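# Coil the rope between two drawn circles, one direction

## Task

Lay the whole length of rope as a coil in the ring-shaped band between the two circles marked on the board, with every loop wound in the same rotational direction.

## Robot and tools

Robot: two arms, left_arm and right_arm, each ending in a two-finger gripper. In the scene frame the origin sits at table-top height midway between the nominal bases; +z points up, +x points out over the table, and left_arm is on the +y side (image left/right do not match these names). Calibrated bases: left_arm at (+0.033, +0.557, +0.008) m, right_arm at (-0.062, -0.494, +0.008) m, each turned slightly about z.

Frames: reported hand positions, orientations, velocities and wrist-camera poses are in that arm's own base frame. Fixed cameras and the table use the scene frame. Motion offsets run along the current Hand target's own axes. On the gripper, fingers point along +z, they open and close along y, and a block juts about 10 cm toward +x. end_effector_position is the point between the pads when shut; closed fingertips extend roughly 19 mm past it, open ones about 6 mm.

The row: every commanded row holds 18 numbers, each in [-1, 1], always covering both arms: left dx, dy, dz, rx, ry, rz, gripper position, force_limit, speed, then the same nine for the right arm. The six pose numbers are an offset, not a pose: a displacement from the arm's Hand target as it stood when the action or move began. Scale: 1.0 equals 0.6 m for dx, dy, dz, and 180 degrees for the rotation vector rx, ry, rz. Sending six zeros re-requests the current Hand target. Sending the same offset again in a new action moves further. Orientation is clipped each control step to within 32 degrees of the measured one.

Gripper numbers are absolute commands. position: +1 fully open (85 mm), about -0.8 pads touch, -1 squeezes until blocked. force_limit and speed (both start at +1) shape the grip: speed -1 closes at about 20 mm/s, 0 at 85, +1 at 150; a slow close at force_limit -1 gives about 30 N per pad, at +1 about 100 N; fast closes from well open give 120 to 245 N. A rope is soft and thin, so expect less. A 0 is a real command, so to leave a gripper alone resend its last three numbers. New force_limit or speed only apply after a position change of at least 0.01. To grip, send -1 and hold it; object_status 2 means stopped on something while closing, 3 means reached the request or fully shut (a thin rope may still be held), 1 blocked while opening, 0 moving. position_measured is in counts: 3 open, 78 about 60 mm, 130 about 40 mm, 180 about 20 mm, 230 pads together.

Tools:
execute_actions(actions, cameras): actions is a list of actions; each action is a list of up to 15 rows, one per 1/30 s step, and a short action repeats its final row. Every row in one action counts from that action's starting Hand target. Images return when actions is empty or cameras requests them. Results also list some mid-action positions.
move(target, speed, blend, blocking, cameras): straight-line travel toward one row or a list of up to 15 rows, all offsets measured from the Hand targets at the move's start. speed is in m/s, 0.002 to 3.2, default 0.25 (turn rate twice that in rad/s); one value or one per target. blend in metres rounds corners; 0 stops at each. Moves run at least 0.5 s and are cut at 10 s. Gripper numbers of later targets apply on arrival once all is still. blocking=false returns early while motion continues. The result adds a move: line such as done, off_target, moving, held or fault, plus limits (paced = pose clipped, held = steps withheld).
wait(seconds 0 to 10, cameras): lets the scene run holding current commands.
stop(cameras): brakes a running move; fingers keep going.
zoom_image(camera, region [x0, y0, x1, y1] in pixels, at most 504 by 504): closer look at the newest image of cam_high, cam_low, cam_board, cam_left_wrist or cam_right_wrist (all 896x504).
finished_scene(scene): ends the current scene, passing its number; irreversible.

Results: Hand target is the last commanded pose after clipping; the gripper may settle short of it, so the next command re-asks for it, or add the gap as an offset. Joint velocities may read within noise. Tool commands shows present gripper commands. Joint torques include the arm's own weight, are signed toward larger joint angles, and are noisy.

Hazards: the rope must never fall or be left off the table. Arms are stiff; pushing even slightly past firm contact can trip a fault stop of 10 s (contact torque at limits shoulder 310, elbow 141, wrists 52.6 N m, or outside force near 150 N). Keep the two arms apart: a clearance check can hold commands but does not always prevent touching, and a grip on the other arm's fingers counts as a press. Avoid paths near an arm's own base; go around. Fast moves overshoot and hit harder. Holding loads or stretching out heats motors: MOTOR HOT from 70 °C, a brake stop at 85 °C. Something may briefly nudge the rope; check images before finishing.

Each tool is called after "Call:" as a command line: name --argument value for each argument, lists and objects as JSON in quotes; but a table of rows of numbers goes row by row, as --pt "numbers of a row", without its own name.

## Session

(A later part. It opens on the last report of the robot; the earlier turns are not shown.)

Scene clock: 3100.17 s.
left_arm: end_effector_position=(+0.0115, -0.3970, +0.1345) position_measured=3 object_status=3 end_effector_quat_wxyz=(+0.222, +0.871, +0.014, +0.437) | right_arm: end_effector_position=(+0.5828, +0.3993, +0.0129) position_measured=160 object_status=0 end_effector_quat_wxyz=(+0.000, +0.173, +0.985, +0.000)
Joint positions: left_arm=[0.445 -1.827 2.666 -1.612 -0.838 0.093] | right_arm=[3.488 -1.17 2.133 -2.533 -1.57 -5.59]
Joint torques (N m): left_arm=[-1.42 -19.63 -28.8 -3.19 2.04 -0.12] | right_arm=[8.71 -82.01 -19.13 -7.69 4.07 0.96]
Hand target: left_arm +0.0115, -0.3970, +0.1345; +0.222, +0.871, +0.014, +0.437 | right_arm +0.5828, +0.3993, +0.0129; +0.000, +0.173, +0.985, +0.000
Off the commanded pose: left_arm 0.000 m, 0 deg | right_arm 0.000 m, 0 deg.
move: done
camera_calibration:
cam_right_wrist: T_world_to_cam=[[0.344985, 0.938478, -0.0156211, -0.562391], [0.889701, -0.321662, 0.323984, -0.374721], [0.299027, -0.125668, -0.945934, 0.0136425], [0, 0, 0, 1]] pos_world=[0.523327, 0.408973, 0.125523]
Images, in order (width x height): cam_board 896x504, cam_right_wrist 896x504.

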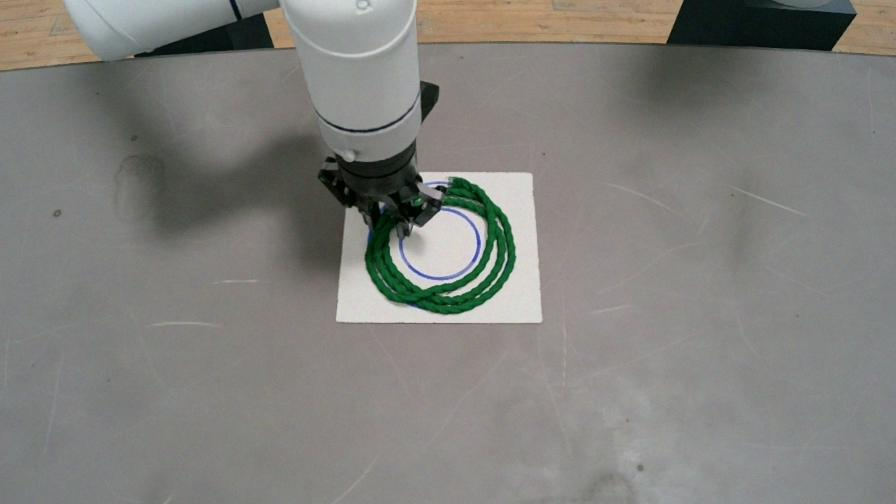

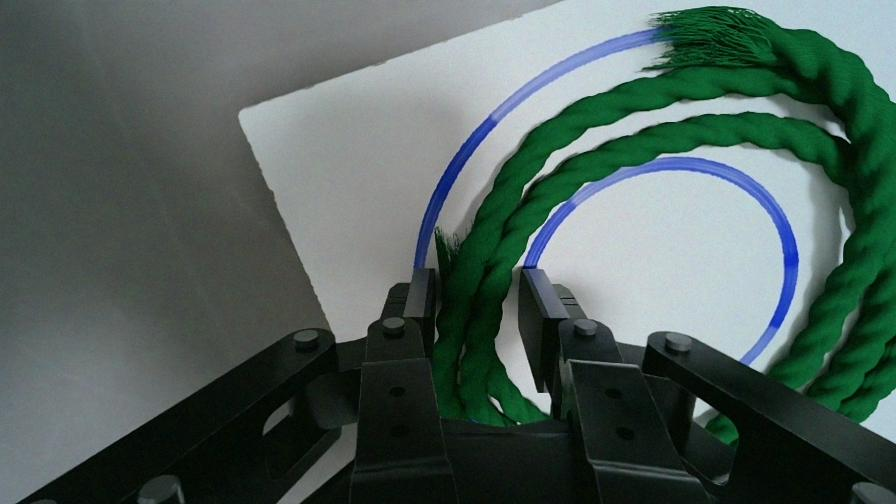

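Call:
move --pt "0 0 0 0 0 0 1 1 1 0 0 0 0 0 0 0.5 -1 0" --pt "0 0 0 0 0 0 1 1 1 0 0 -0.0583 0 0 0 0.5 -1 0" --pt "0 0 0 0 0 0 1 1 1 -0.0263 0.0035 -0.0583 0 0 -0.0833 0.5 -1 0" --pt "0 0 0 0 0 0 1 1 1 -0.0263 0.0035 0 0 0 -0.0833 0.5 -1 0" --pt "0 0 0 0 0 0 1 1 1 -0.0263 0.0035 0 0 0 -0.0833 -0.265 -1 -0.6" --pt "0 0 0 0 0 0 1 1 1 -0.0263 0.0035 0 0 0 -0.0833 0.5 -1 0" --pt "0 0 0 0 0 0 1 1 1 -0.0263 0.0035 -0.0583 0 0 -0.0833 0.5 -1 0" --pt "0 0 0 0 0 0 1 1 1 -0.0508 0.0136 -0.0583 0 0 -0.1667 0.5 -1 0" --pt "0 0 0 0 0 0 1 1 1 -0.0508 0.0136 0 0 0 -0.1667 0.5 -1 0" --pt "0 0 0 0 0 0 1 1 1 -0.0508 0.0136 0 0 0 -0.1667 -0.265 -1 -0.6" --speed '[0.1,0.1,0.2,0.1,0.1,0.1,0.1,0.2,0.1,0.1]' --cameras '["cam_board","cam_right_wrist"]'

Call:
zoom_image --camera "cam_board" --region '[360, 160, 530, 330]'

Scene clock: 3175.33 s.
left_arm: end_effector_position=(+0.0115, -0.3970, +0.1345) position_measured=3 object_status=3 end_effector_quat_wxyz=(+0.222, +0.871, +0.014, +0.437) | right_arm: end_effector_position=(+0.6143, +0.3966, +0.0129) position_measured=162 object_status=0 end_effector_quat_wxyz=(+0.000, -0.088, +0.996, +0.000)
Joint positions: left_arm=[0.445 -1.827 2.666 -1.612 -0.838 0.093] | right_arm=[3.47 -1.142 2.084 -2.512 -1.57 -6.132]
Joint torques (N m): left_arm=[-1.05 -20.97 -29.24 -3.11 2.17 -0.22] | right_arm=[6.7 -87.89 -19.5 -7.26 3.76 0]
Hand target: left_arm +0.0115, -0.3970, +0.1345; +0.222, +0.871, +0.014, +0.437 | right_arm +0.6143, +0.3966, +0.0129; +0.000, -0.088, +0.996, +0.000
Off the commanded pose: left_arm 0.000 m, 0 deg | right_arm 0.000 m, 0 deg.
move: done
camera_calibration:
cam_right_wrist: T_world_to_cam=[[-0.170624, 0.985216, -0.0153929, -0.272446], [0.931264, 0.166345, 0.324155, -0.622623], [0.321923, 0.0409737, -0.945879, -0.0763409], [0, 0, 0, 1]] pos_world=[0.557917, 0.375116, 0.125423]
Images, in order (width x height): cam_board 896x504, cam_right_wrist 896x504.

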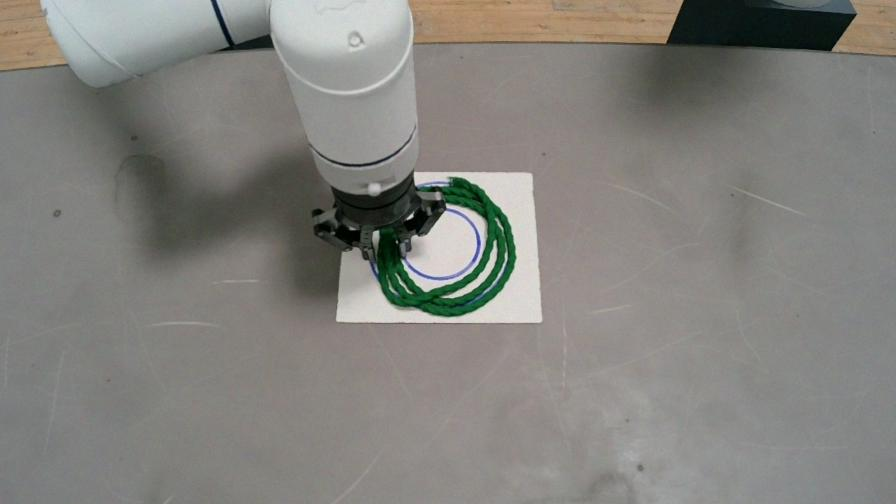

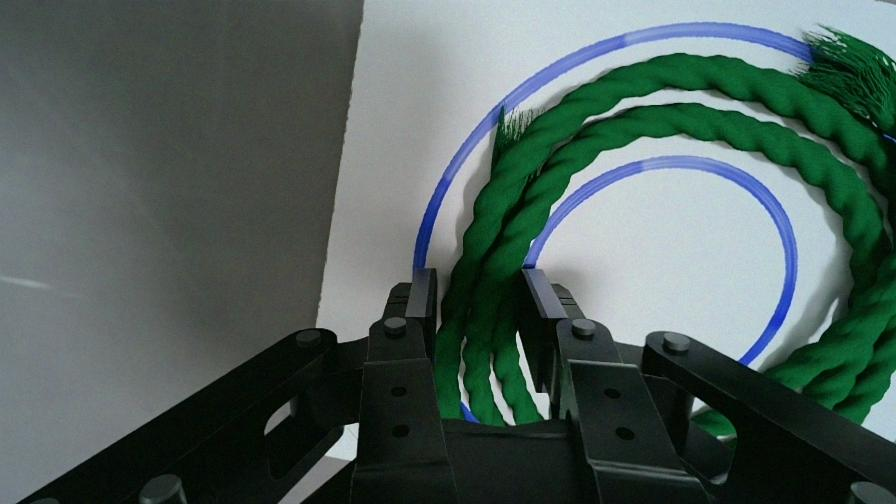

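Scaled by 2.965.

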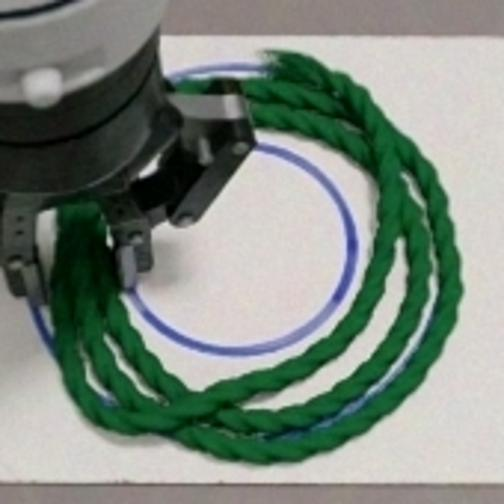

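Call:
move --pt "0 0 0 0 0 0 1 1 1 0 0 0 0 0 0 0.5 -1 0" --pt "0 0 0 0 0 0 1 1 1 0 0 -0.08 0 0 0 0.5 -1 0" --pt "0 0 0 0 0 0 1 1 1 -0.0263 0.0035 -0.08 0 0 0.9167 0.5 -1 0" --pt "0 0 0 0 0 0 1 1 1 -0.0263 0.0035 0 0 0 0.9167 0.5 -1 0" --pt "0 0 0 0 0 0 1 1 1 -0.0263 0.0035 0 0 0 0.9167 -0.265 -1 -0.6" --speed '[0.1,0.1,0.5,0.1,0.1]' --cameras '["cam_board","cam_right_wrist"]'

Call:
zoom_image --camera "cam_board" --region '[360, 160, 530, 330]'

Scene clock: 3195.37 s.
left_arm: end_effector_position=(+0.0115, -0.3970, +0.1345) position_measured=3 object_status=3 end_effector_quat_wxyz=(+0.222, +0.871, +0.014, +0.437) | right_arm: end_effector_position=(+0.6294, +0.4015, +0.0129) position_measured=162 object_status=0 end_effector_quat_wxyz=(+0.000, +0.976, +0.217, +0.000)
Joint positions: left_arm=[0.445 -1.827 2.666 -1.612 -0.838 0.093] | right_arm=[3.469 -1.125 2.053 -2.499 -1.57 -3.252]
Joint torques (N m): left_arm=[-1.18 -20.25 -29.34 -3.11 2.11 -0.12] | right_arm=[9.89 -90.48 -19.96 -7.68 -2.17 4.75]
Hand target: left_arm +0.0115, -0.3970, +0.1345; +0.222, +0.871, +0.014, +0.437 | right_arm +0.6294, +0.4015, +0.0129; +0.000, +0.976, +0.217, +0.000
Off the commanded pose: left_arm 0.000 m, 0 deg | right_arm 0.000 m, 0 deg.
move: done
camera_calibration:
cam_right_wrist: T_world_to_cam=[[0.41968, -0.907526, -0.0162972, 0.11363], [-0.856166, -0.401763, 0.324909, 0.715661], [-0.301411, -0.122405, -0.945605, 0.376584], [0, 0, 0, 1]] pos_world=[0.678543, 0.436744, 0.125427]
Images, in order (width x height): cam_board 896x504, cam_right_wrist 896x504.

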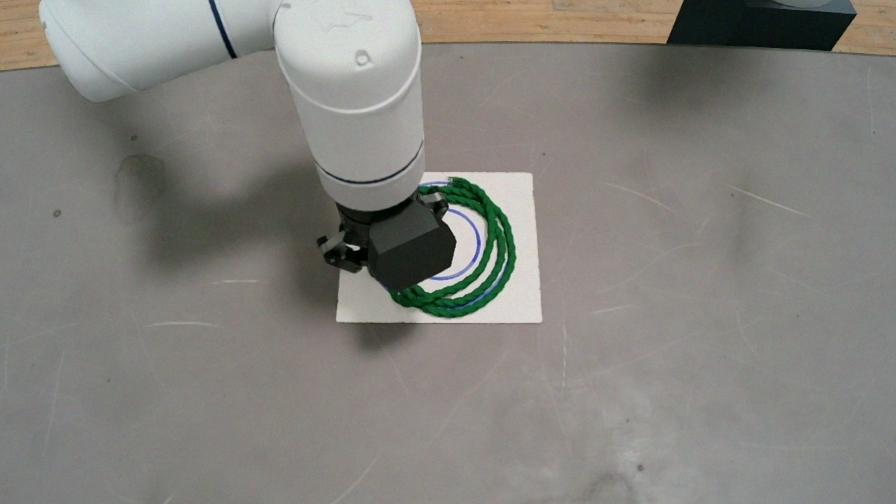

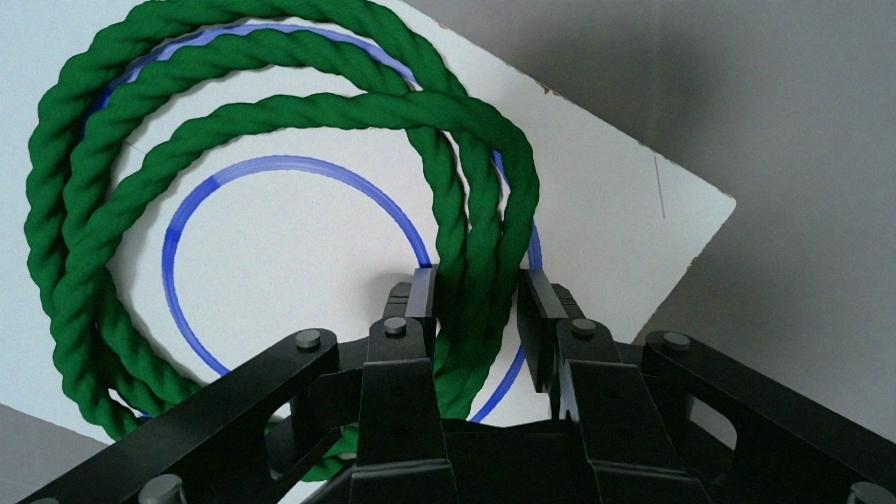

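Scaled by 2.965.

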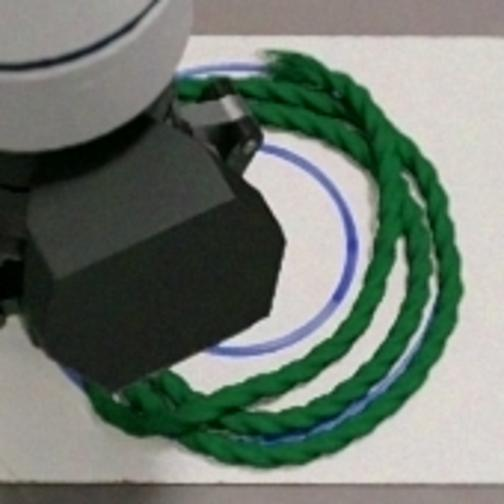

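Call:
move --pt "0 0 0 0 0 0 1 1 1 0 0 0 0 0 0 0.6 -1 0" --pt "0 0 0 0 0 0 1 1 1 0 0 -0.0583 0 0 0 0.6 -1 0" --pt "0 0 0 0 0 0 1 1 1 0.0263 -0.0035 -0.0583 0 0 -0.0833 0.6 -1 0" --pt "0 0 0 0 0 0 1 1 1 0.0263 -0.0035 0 0 0 -0.0833 0.6 -1 0" --pt "0 0 0 0 0 0 1 1 1 0.0263 -0.0035 0 0 0 -0.0833 -0.265 -1 -0.6" --pt "0 0 0 0 0 0 1 1 1 0.0263 -0.0035 0 0 0 -0.0833 0.6 -1 0" --pt "0 0 0 0 0 0 1 1 1 0.0263 -0.0035 -0.0583 0 0 -0.0833 0.6 -1 0" --pt "0 0 0 0 0 0 1 1 1 0.0508 -0.0136 -0.0583 0 0 -0.1667 0.6 -1 0" --pt "0 0 0 0 0 0 1 1 1 0.0508 -0.0136 0 0 0 -0.1667 0.6 -1 0" --pt "0 0 0 0 0 0 1 1 1 0.0508 -0.0136 0 0 0 -0.1667 -0.265 -1 -0.6" --speed '[0.1,0.1,0.2,0.1,0.1,0.1,0.1,0.2,0.1,0.1]' --cameras '["cam_right_wrist"]'

Scene clock: 3219.37 s.
left_arm: end_effector_position=(+0.0115, -0.3970, +0.1345) position_measured=3 object_status=3 end_effector_quat_wxyz=(+0.222, +0.871, +0.014, +0.437) | right_arm: end_effector_position=(+0.6536, +0.4218, +0.0129) position_measured=162 object_status=0 end_effector_quat_wxyz=(+0.000, +0.887, +0.463, +0.000)
Joint positions: left_arm=[0.445 -1.827 2.666 -1.612 -0.838 0.093] | right_arm=[3.484 -1.089 1.99 -2.471 -1.57 -3.761]
Joint torques (N m): left_arm=[-0.71 -20.06 -29.72 -3.02 2.16 -0.12] | right_arm=[11.39 -97.2 -21.25 -7.91 4.08 -0.5]
Hand target: left_arm +0.0115, -0.3970, +0.1345; +0.222, +0.871, +0.014, +0.437 | right_arm +0.6536, +0.4218, +0.0129; +0.000, +0.887, +0.463, +0.000
Off the commanded pose: left_arm 0.000 m, 0 deg | right_arm 0.000 m, 0 deg.
move: done
camera_calibration:
cam_right_wrist: T_world_to_cam=[[0.817286, -0.575996, -0.0164808, -0.277746], [-0.540493, -0.776199, 0.324627, 0.696087], [-0.199776, -0.256405, -0.945699, 0.376412], [0, 0, 0, 1]] pos_world=[0.678427, 0.476836, 0.125427]
Images, in order (width x height): cam_right_wrist 896x504.

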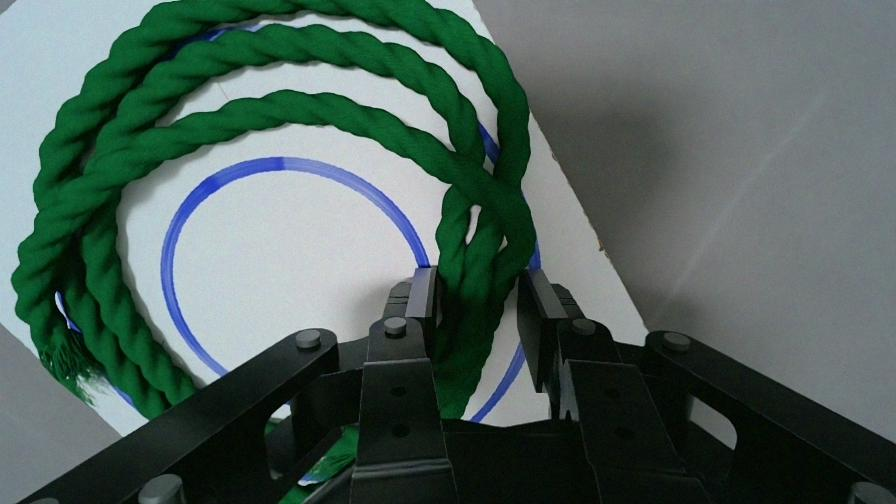

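Call:
move --pt "0 0 0 0 0 0 1 1 1 0 0 0 0 0 0 0.7 -1 0" --pt "0 0 0 0 0 0 1 1 1 0 0 -0.0583 0 0 0 0.7 -1 0" --pt "0 0 0 0 0 0 1 1 1 0.0263 -0.0035 -0.0583 0 0 -0.0833 0.7 -1 0" --pt "0 0 0 0 0 0 1 1 1 0.0263 -0.0035 0 0 0 -0.0833 0.7 -1 0" --pt "0 0 0 0 0 0 1 1 1 0.0263 -0.0035 0 0 0 -0.0833 -0.265 -1 -0.6" --pt "0 0 0 0 0 0 1 1 1 0.0263 -0.0035 0 0 0 -0.0833 0.7 -1 0" --pt "0 0 0 0 0 0 1 1 1 0.0263 -0.0035 -0.0583 0 0 -0.0833 0.7 -1 0" --pt "0 0 0 0 0 0 1 1 1 0.0508 -0.0136 -0.0583 0 0 -0.1667 0.7 -1 0" --pt "0 0 0 0 0 0 1 1 1 0.0508 -0.0136 0 0 0 -0.1667 0.7 -1 0" --pt "0 0 0 0 0 0 1 1 1 0.0508 -0.0136 0 0 0 -0.1667 -0.265 -1 -0.6" --speed '[0.1,0.1,0.2,0.1,0.1,0.1,0.1,0.2,0.1,0.1]' --cameras '["cam_right_wrist"]'

Scene clock: 3238.07 s.
left_arm: end_effector_position=(+0.0115, -0.3970, +0.1345) position_measured=3 object_status=3 end_effector_quat_wxyz=(+0.222, +0.871, +0.014, +0.437) | right_arm: end_effector_position=(+0.6643, +0.4514, +0.0129) position_measured=162 object_status=0 end_effector_quat_wxyz=(+0.000, +0.737, +0.676, +0.000)
Joint positions: left_arm=[0.445 -1.827 2.666 -1.612 -0.838 0.093] | right_arm=[3.515 -1.061 1.938 -2.448 -1.57 -4.253]
Joint torques (N m): left_arm=[-1.49 -21.04 -29.71 -2.92 2.27 -0.34] | right_arm=[12.53 -101.12 -21.54 -7.42 4.13 -0.46]
Hand target: left_arm +0.0115, -0.3970, +0.1345; +0.222, +0.871, +0.014, +0.437 | right_arm +0.6643, +0.4514, +0.0129; +0.000, +0.737, +0.676, +0.000
Off the commanded pose: left_arm 0.000 m, 0 deg | right_arm 0.000 m, 0 deg.
move: done
camera_calibration:
cam_right_wrist: T_world_to_cam=[[0.995797, -0.0901271, -0.0163102, -0.607398], [-0.0799953, -0.942549, 0.324348, 0.494067], [-0.0446057, -0.32168, -0.945797, 0.312522], [0, 0, 0, 1]] pos_world=[0.658308, 0.511472, 0.125426]
Images, in order (width x height): cam_right_wrist 896x504.

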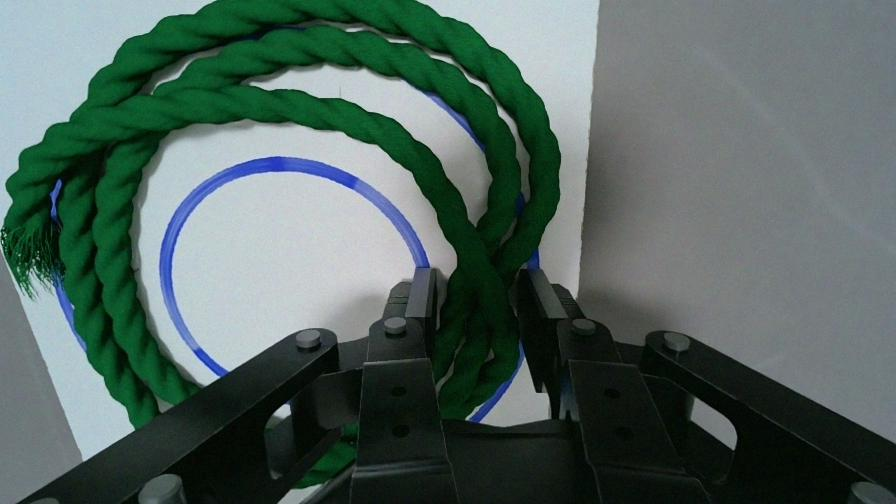

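Call:
move --pt "0 0 0 0 0 0 1 1 1 0 0 0 0 0 0 0.85 -1 0" --pt "0 0 0 0 0 0 1 1 1 0 0 -0.0583 0 0 0 0.9 -1 0" --pt "0 0 0 0 0 0 1 1 1 0.0263 -0.0035 -0.0583 0 0 -0.0833 0.9 -1 0" --pt "0 0 0 0 0 0 1 1 1 0.0263 -0.0035 0 0 0 -0.0833 0.9 -1 0" --pt "0 0 0 0 0 0 1 1 1 0.0263 -0.0035 0 0 0 -0.0833 -0.265 -1 -0.4" --pt "0 0 0 0 0 0 1 1 1 0.0263 -0.0035 0 0 0 -0.0833 0.9 -1 0" --pt "0 0 0 0 0 0 1 1 1 0.0263 -0.0035 -0.0583 0 0 -0.0833 0.9 -1 0" --pt "0 0 0 0 0 0 1 1 1 0.0508 -0.0136 -0.0583 0 0 -0.1667 0.9 -1 0" --pt "0 0 0 0 0 0 1 1 1 0.0508 -0.0136 0 0 0 -0.1667 0.9 -1 0" --pt "0 0 0 0 0 0 1 1 1 0.0508 -0.0136 0 0 0 -0.1667 -0.265 -1 -0.4" --speed '[0.1,0.1,0.2,0.1,0.1,0.1,0.1,0.2,0.1,0.1]' --cameras '["cam_board","cam_right_wrist"]'

Call:
zoom_image --camera "cam_board" --region '[360, 160, 530, 330]'

Scene clock: 3262.77 s.
left_arm: end_effector_position=(+0.0115, -0.3970, +0.1345) position_measured=3 object_status=3 end_effector_quat_wxyz=(+0.222, +0.871, +0.014, +0.437) | right_arm: end_effector_position=(+0.6588, +0.4825, +0.0129) position_measured=162 object_status=0 end_effector_quat_wxyz=(+0.000, +0.536, +0.844, +0.000)
Joint positions: left_arm=[0.445 -1.827 2.666 -1.612 -0.838 0.093] | right_arm=[3.554 -1.045 1.91 -2.435 -1.57 -4.738]
Joint torques (N m): left_arm=[-1.6 -20.62 -29.44 -3.09 2.19 -0.13] | right_arm=[8.47 -105.18 -21.89 -7.22 4.04 -1]
Hand target: left_arm +0.0115, -0.3970, +0.1345; +0.222, +0.871, +0.014, +0.437 | right_arm +0.6588, +0.4825, +0.0129; +0.000, +0.536, +0.844, +0.000
Off the commanded pose: left_arm 0.000 m, 0 deg | right_arm 0.000 m, 0 deg.
move: done
camera_calibration:
cam_right_wrist: T_world_to_cam=[[0.907391, 0.419978, -0.0161013, -0.786985], [0.402097, -0.856335, 0.324048, 0.163721], [0.122305, -0.300513, -0.945903, 0.202081], [0, 0, 0, 1]] pos_world=[0.623556, 0.531444, 0.125425]
Images, in order (width x height): cam_board 896x504, cam_right_wrist 896x504.

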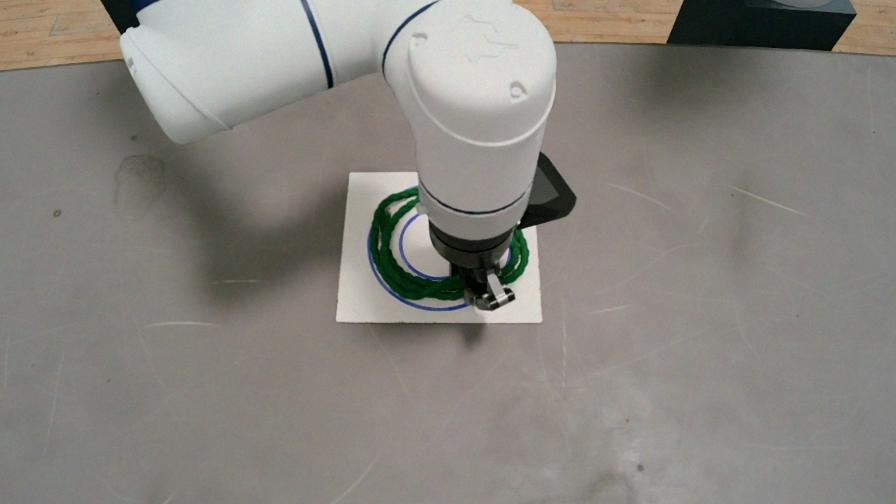

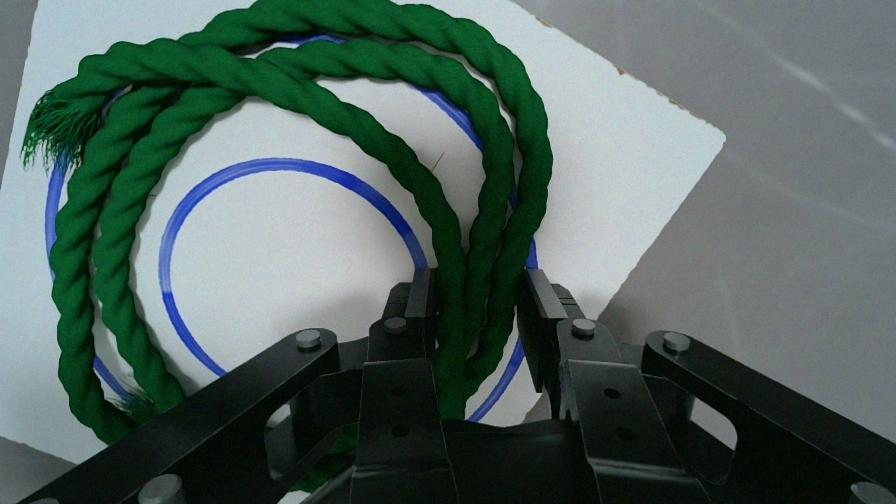

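Scaled by 2.965.

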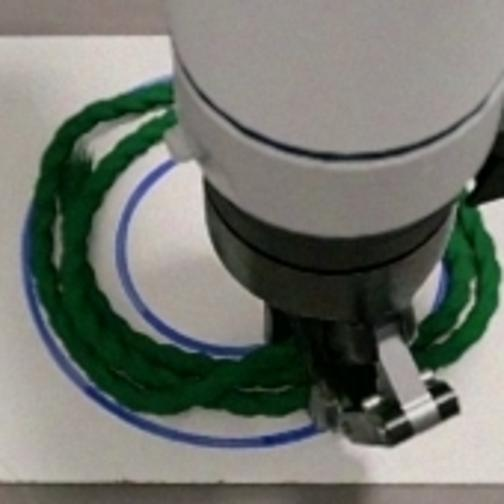

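Call:
move --pt "0 0 0 0 0 0 1 1 1 0 0 0 0 0 0 0.9 -1 0" --pt "0 0 0 0 0 0 1 1 1 0 0 -0.0583 0 0 0 0.9 -1 0" --pt "0 0 0 0 0 0 1 1 1 0.0263 -0.0035 -0.0583 0 0 -0.0833 0.9 -1 0" --pt "0 0 0 0 0 0 1 1 1 0.0263 -0.0035 0 0 0 -0.0833 0.9 -1 0" --pt "0 0 0 0 0 0 1 1 1 0.0263 -0.0035 0 0 0 -0.0833 -0.265 -1 -0.4" --pt "0 0 0 0 0 0 1 1 1 0.0263 -0.0035 0 0 0 -0.0833 0.9 -1 0" --pt "0 0 0 0 0 0 1 1 1 0.0263 -0.0035 -0.0583 0 0 -0.0833 0.9 -1 0" --pt "0 0 0 0 0 0 1 1 1 0.0508 -0.0136 -0.0583 0 0 -0.1667 0.9 -1 0" --pt "0 0 0 0 0 0 1 1 1 0.0508 -0.0136 0 0 0 -0.1667 0.9 -1 0" --pt "0 0 0 0 0 0 1 1 1 0.0508 -0.0136 0 0 0 -0.1667 -0.265 -1 -0.4" --speed '[0.1,0.1,0.2,0.1,0.1,0.1,0.1,0.2,0.1,0.1]' --cameras '["cam_board","cam_right_wrist"]'

Call:
zoom_image --camera "cam_board" --region '[360, 160, 530, 330]'

Scene clock: 3287.13 s.
left_arm: end_effector_position=(+0.0115, -0.3970, +0.1345) position_measured=3 object_status=3 end_effector_quat_wxyz=(+0.222, +0.871, +0.014, +0.437) | right_arm: end_effector_position=(+0.6384, +0.5066, +0.0129) position_measured=162 object_status=3 end_effector_quat_wxyz=(+0.000, +0.300, +0.954, +0.000)
Joint positions: left_arm=[0.445 -1.827 2.666 -1.612 -0.838 0.093] | right_arm=[3.593 -1.047 1.913 -2.436 -1.57 -5.224]
Joint torques (N m): left_arm=[-1.5 -19.27 -29.46 -3.02 2.16 -0.28] | right_arm=[11.51 -103.56 -21.74 -6.88 3.77 -0.67]
Hand target: left_arm +0.0115, -0.3970, +0.1345; +0.222, +0.871, +0.014, +0.437 | right_arm +0.6384, +0.5066, +0.0129; +0.000, +0.300, +0.954, +0.000
Off the commanded pose: left_arm 0.000 m, 0 deg | right_arm 0.000 m, 0 deg.
move: done
camera_calibration:
cam_right_wrist: T_world_to_cam=[[0.575765, 0.817463, -0.0157735, -0.768301], [0.7764, -0.540592, 0.32398, -0.206437], [0.256315, -0.198783, -0.945932, 0.0748056], [0, 0, 0, 1]] pos_world=[0.583465, 0.531329, 0.125524]
Images, in order (width x height): cam_board 896x504, cam_right_wrist 896x504.

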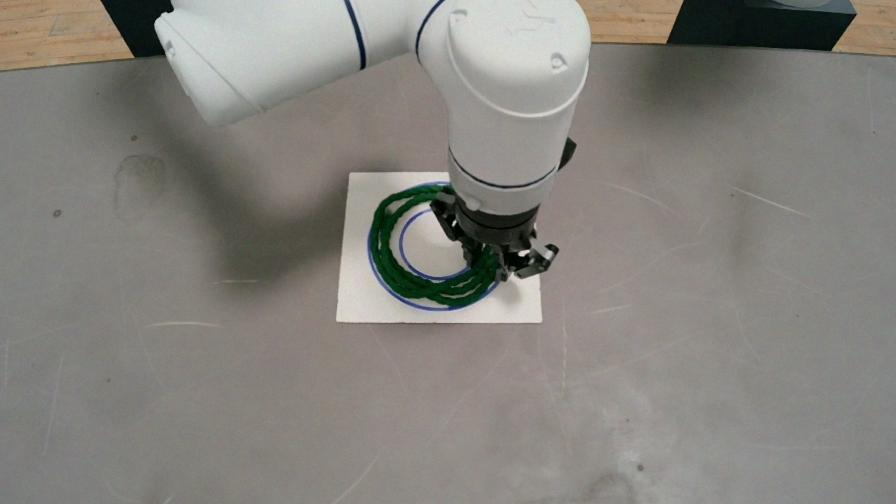

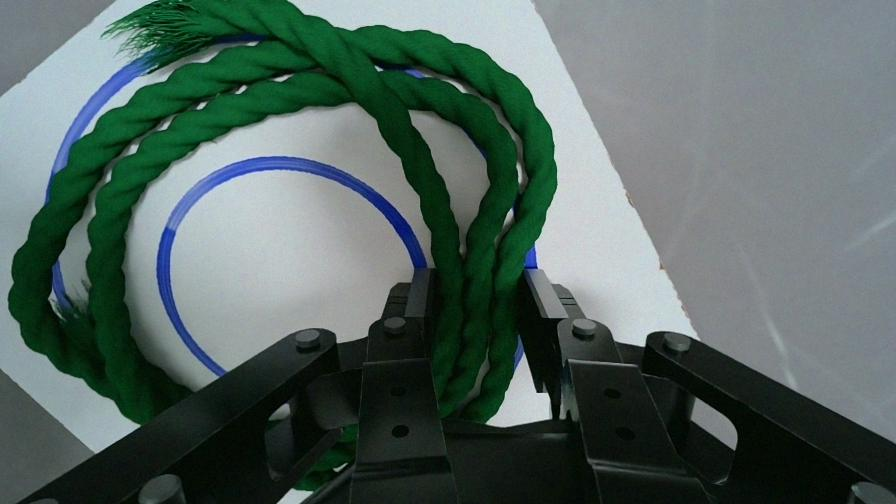

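Scaled by 2.965.

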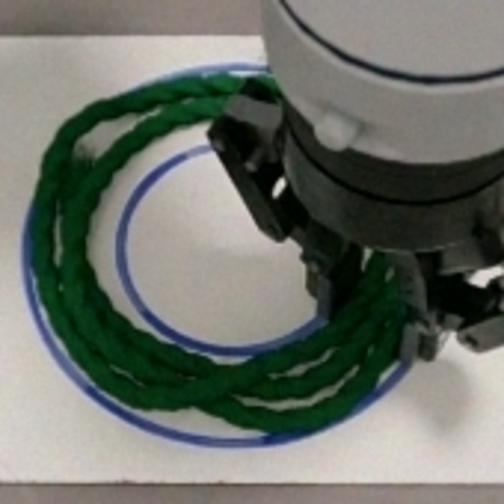

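Call:
move --pt "0 0 0 0 0 0 1 1 1 0 0 0 0 0 0 0.9 -1 0" --pt "0 0 0 0 0 0 1 1 1 0 0 -0.0583 0 0 0 0.9 -1 0" --pt "0 0 0 0 0 0 1 1 1 0.0263 -0.0035 -0.0583 0 0 -0.0833 0.9 -1 0" --pt "0 0 0 0 0 0 1 1 1 0.0263 -0.0035 0 0 0 -0.0833 0.9 -1 0" --pt "0 0 0 0 0 0 1 1 1 0.0263 -0.0035 0 0 0 -0.0833 -0.265 -1 -0.4" --pt "0 0 0 0 0 0 1 1 1 0.0263 -0.0035 0 0 0 -0.0833 0.9 -1 0" --pt "0 0 0 0 0 0 1 1 1 0.0263 -0.0035 -0.0583 0 0 -0.0833 0.9 -1 0" --pt "0 0 0 0 0 0 1 1 1 0.0508 -0.0136 -0.0583 0 0 -0.1667 0.9 -1 0" --pt "0 0 0 0 0 0 1 1 1 0.0508 -0.0136 0 0 0 -0.1667 0.9 -1 0" --pt "0 0 0 0 0 0 1 1 1 0.0508 -0.0136 0 0 0 -0.1667 -0.265 -1 -0.4" --speed '[0.1,0.1,0.2,0.1,0.1,0.1,0.1,0.2,0.1,0.1]' --cameras '["cam_board","cam_right_wrist"]'

Call:
zoom_image --camera "cam_board" --region '[360, 160, 530, 330]'

Scene clock: 3307.03 s.
left_arm: end_effector_position=(+0.0115, -0.3970, +0.1345) position_measured=3 object_status=3 end_effector_quat_wxyz=(+0.222, +0.871, +0.014, +0.437) | right_arm: end_effector_position=(+0.6088, +0.5174, +0.0130) position_measured=162 object_status=0 end_effector_quat_wxyz=(+0.000, +0.042, +0.999, +0.000)
Joint positions: left_arm=[0.445 -1.827 2.666 -1.612 -0.838 0.093] | right_arm=[3.622 -1.066 1.947 -2.452 -1.57 -5.718]
Joint torques (N m): left_arm=[-0.76 -19.99 -29.43 -3.09 2.12 -0.07] | right_arm=[10.88 -99.54 -21.4 -7.01 4.03 -0.73]
Hand target: left_arm +0.0115, -0.3970, +0.1345; +0.222, +0.871, +0.014, +0.437 | right_arm +0.6088, +0.5174, +0.0130; +0.000, +0.042, +0.999, +0.000
Off the commanded pose: left_arm 0.000 m, 0 deg | right_arm 0.000 m, 0 deg.
move: done
camera_calibration:
cam_right_wrist: T_world_to_cam=[[0.0898297, 0.995837, -0.015483, -0.556431], [0.942645, -0.0799929, 0.324071, -0.517041], [0.321483, -0.0437061, -0.945906, -0.0353306], [0, 0, 0, 1]] pos_world=[0.548729, 0.51121, 0.125523]
Images, in order (width x height): cam_board 896x504, cam_right_wrist 896x504.

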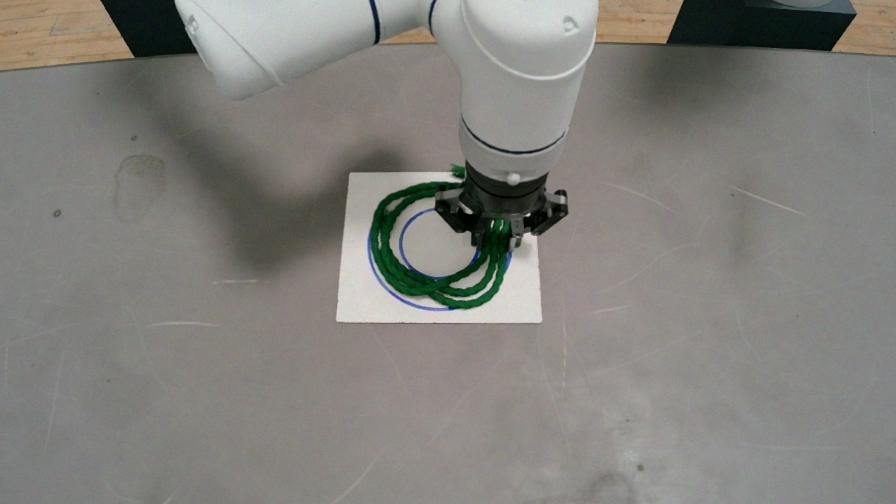

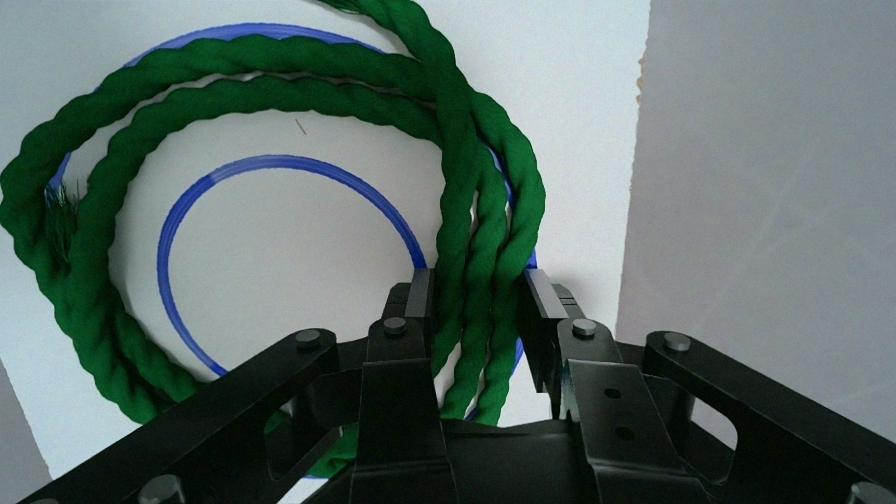

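Scaled by 2.965.

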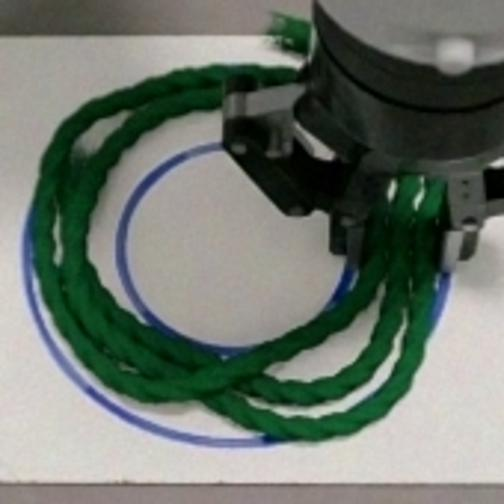

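Call:
move --pt "0 0 0 0 0 0 1 1 1 0 0 0 0 0 0 0.6 -1 0" --pt "0 0 0 0 0 0 1 1 1 0 0 -0.1 0 0 0 0.6 -1 0" --pt "0 0 0 0 0 0 1 1 1 0.0 -0.11 -0.3 0 0 0 0.6 -1 0" --speed '[0.1,0.1,0.2]' --cameras '["cam_board","cam_right_wrist"]'

Call:
zoom_image --camera "cam_board" --region '[360, 160, 530, 330]'

Scene clock: 3326.77 s.
left_arm: end_effector_position=(+0.0115, -0.3970, +0.1345) position_measured=3 object_status=3 end_effector_quat_wxyz=(+0.222, +0.871, +0.014, +0.437) | right_arm: end_effector_position=(+0.6033, +0.4516, +0.1928) position_measured=53 object_status=3 end_effector_quat_wxyz=(+0.000, +0.042, +0.999, +0.000)
Joint positions: left_arm=[0.445 -1.827 2.666 -1.612 -0.838 0.093] | right_arm=[3.546 -1.338 1.934 -2.167 -1.57 -5.794]
Joint torques (N m): left_arm=[-0.7 -19.38 -29.75 -3 2.39 -0.23] | right_arm=[-6.75 -131.97 -48.35 -2 3.25 -2.71]
Hand target: left_arm +0.0115, -0.3970, +0.1345; +0.222, +0.871, +0.014, +0.437 | right_arm +0.6033, +0.4515, +0.1929; +0.000, +0.042, +0.999, +0.000
Off the commanded pose: left_arm 0.000 m, 0 deg | right_arm 0.000 m, 0 deg.
move: done
camera_calibration:
cam_right_wrist: T_world_to_cam=[[0.0898297, 0.995837, -0.015483, -0.487726], [0.942645, -0.0799929, 0.324071, -0.57538], [0.321483, -0.0437061, -0.945906, 0.13364], [0, 0, 0, 1]] pos_world=[0.543229, 0.44551, 0.305323]
Images, in order (width x height): cam_board 896x504, cam_right_wrist 896x504.

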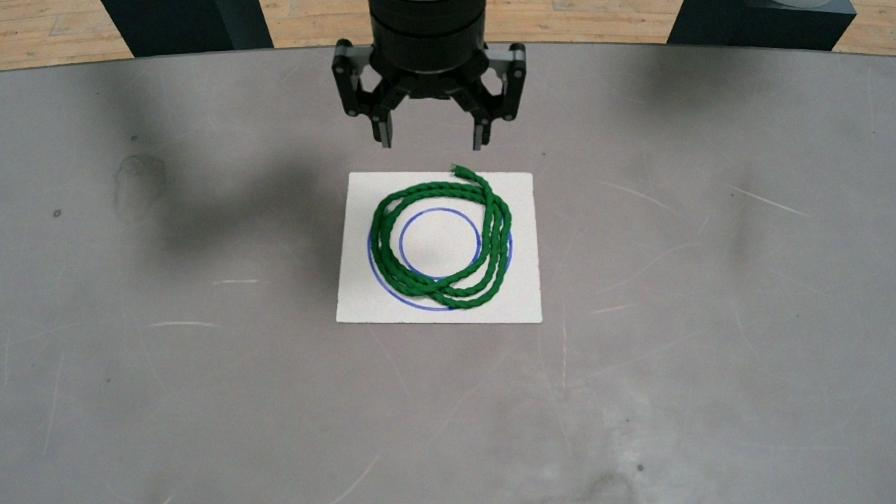

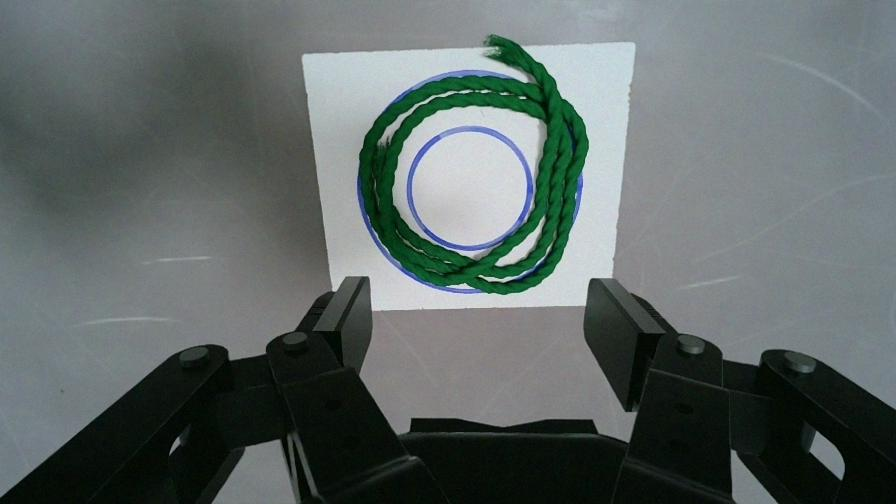

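Scaled by 2.965.

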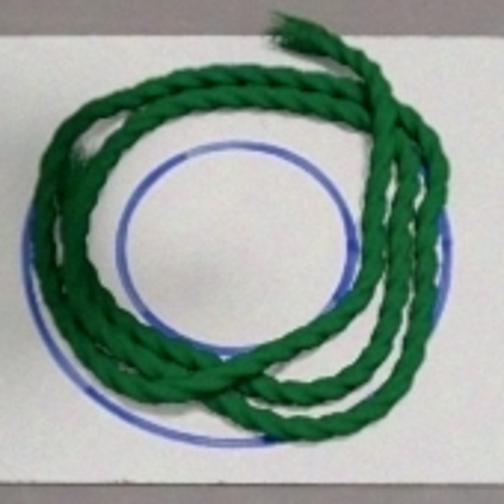

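Call:
move --pt "0 0 0 0 0 0 1 1 1 0.1811 0.0014 0.2 0 0 0.6428 -0.449 -1 0" --pt "0 0 0 0 0 0 1 1 1 0.1811 0.0014 0.2973 0 0 0.6428 -0.449 -1 0" --speed '[0.3,0.1]' --cameras '["cam_board","cam_right_wrist"]'

Call:
zoom_image --camera "cam_right_wrist" --region '[350, 120, 630, 400]'

Scene clock: 3430.73 s.
left_arm: end_effector_position=(+0.0115, -0.3970, +0.1345) position_measured=3 object_status=3 end_effector_quat_wxyz=(+0.222, +0.871, +0.014, +0.437) | right_arm: end_effector_position=(+0.4950, +0.4616, +0.0147) position_measured=186 object_status=3 end_effector_quat_wxyz=(+0.000, +0.868, +0.496, +0.000)
Joint positions: left_arm=[0.445 -1.827 2.666 -1.612 -0.838 0.093] | right_arm=[3.627 -1.207 2.191 -2.554 -1.57 -3.694]
Joint torques (N m): left_arm=[-0.51 -19.09 -29.23 -3.12 2.17 -0.25] | right_arm=[11.09 -75.54 -18.1 -7.44 -2.02 4.35]
Hand target: left_arm +0.0115, -0.3970, +0.1345; +0.222, +0.871, +0.014, +0.437 | right_arm +0.4950, +0.4616, +0.0146; +0.000, +0.868, +0.496, +0.000
Off the commanded pose: left_arm 0.000 m, 0 deg | right_arm 0.000 m, 0 deg.
move: done
camera_calibration:
cam_right_wrist: T_world_to_cam=[[0.858367, -0.512775, -0.0163964, -0.174614], [-0.480503, -0.814723, 0.324567, 0.628791], [-0.179788, -0.270719, -0.94572, 0.353354], [0, 0, 0, 1]] pos_world=[0.515548, 0.518412, 0.127226]
Images, in order (width x height): cam_board 896x504, cam_right_wrist 896x504.

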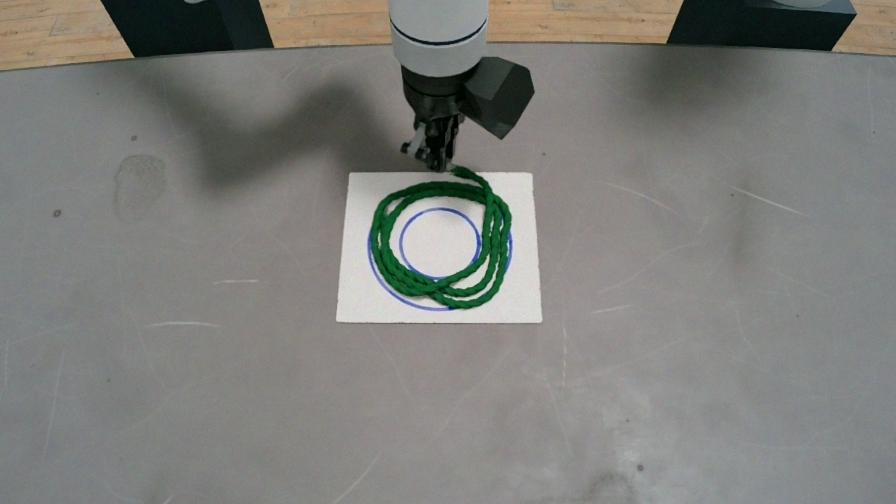

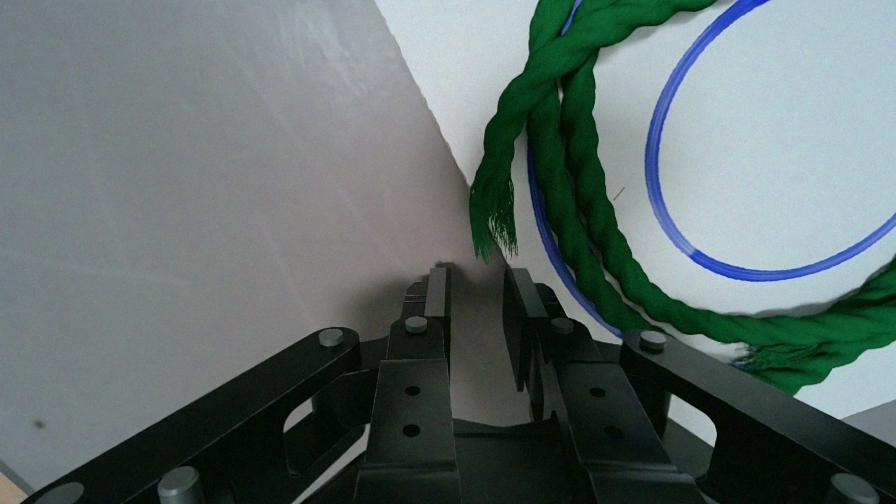

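Scaled by 1.800.

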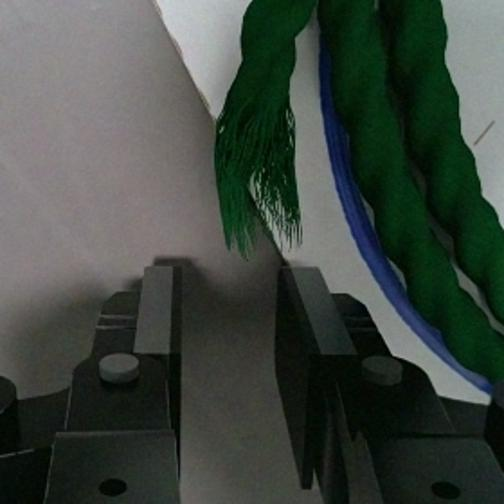

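Call:
move --pt "0 0 0 0 0 0 1 1 1 0.0 0.01 0.0 0 0 0.0 -0.449 -1 0" --pt "0 0 0 0 0 0 1 1 1 0.0667 0.01 0.0 0 0 0.028 -0.449 -1 0" --speed '[0.05,0.04]' --cameras '["cam_board","cam_right_wrist"]'

Call:
zoom_image --camera "cam_right_wrist" --region '[350, 120, 630, 400]'

Scene clock: 3459.57 s.
left_arm: end_effector_position=(+0.0115, -0.3970, +0.1345) position_measured=3 object_status=3 end_effector_quat_wxyz=(+0.222, +0.871, +0.014, +0.437) | right_arm: end_effector_position=(+0.5204, +0.4930, +0.0146) position_measured=186 object_status=3 end_effector_quat_wxyz=(+0.000, +0.889, +0.457, +0.000)
Joint positions: left_arm=[0.445 -1.827 2.666 -1.612 -0.838 0.093] | right_arm=[3.649 -1.161 2.112 -2.522 -1.57 -3.583]
Joint torques (N m): left_arm=[-0.13 -18.68 -29.29 -3.04 2.22 -0.26] | right_arm=[9.47 -85.19 -39.48 -1.91 0.04 3.93]
Hand target: left_arm +0.0115, -0.3970, +0.1345; +0.222, +0.871, +0.014, +0.437 | right_arm +0.5205, +0.4931, +0.0146; +0.000, +0.889, +0.457, +0.000
Off the commanded pose: left_arm 0.000 m, 0 deg | right_arm 0.000 m, 0 deg.
move: done
camera_calibration:
cam_right_wrist: T_world_to_cam=[[0.810088, -0.586076, -0.0164921, -0.119173], [-0.550082, -0.76947, 0.32454, 0.680464], [-0.202895, -0.253834, -0.945728, 0.37001], [0, 0, 0, 1]] pos_world=[0.545925, 0.547673, 0.127127]
Images, in order (width x height): cam_board 896x504, cam_right_wrist 896x504.

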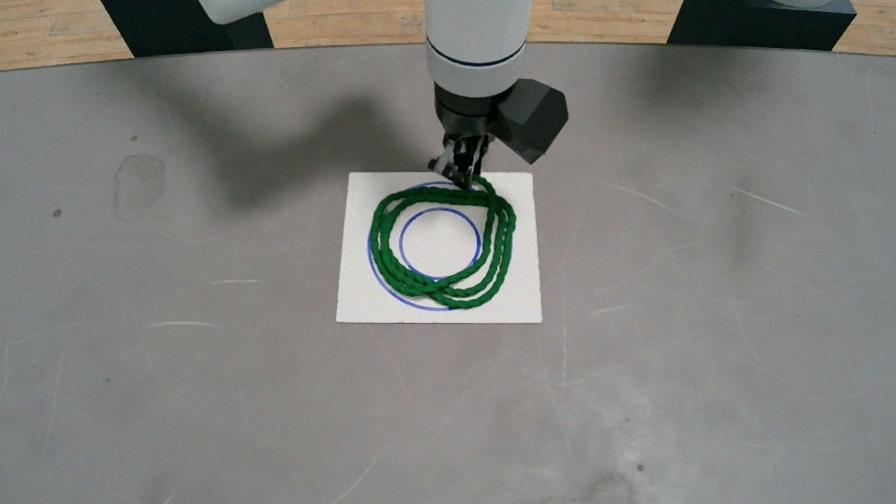

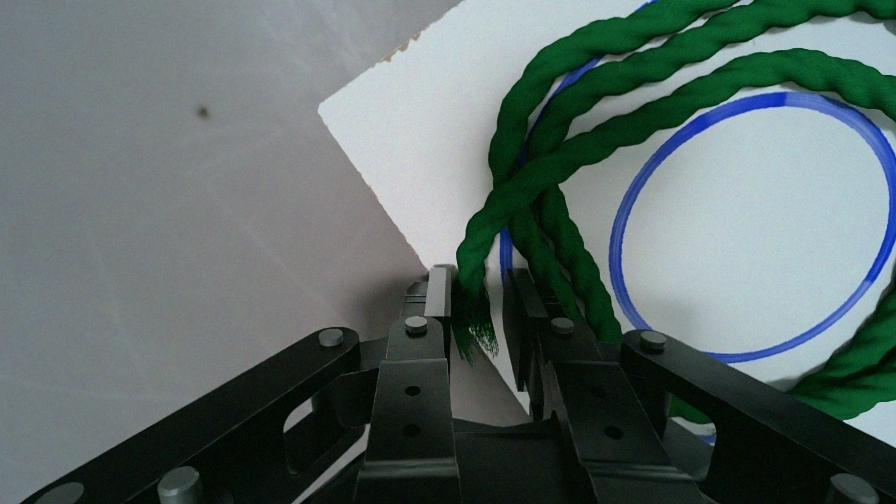

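Scaled by 1.800.

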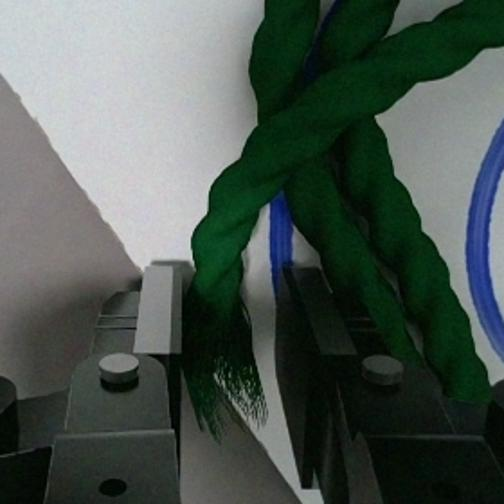

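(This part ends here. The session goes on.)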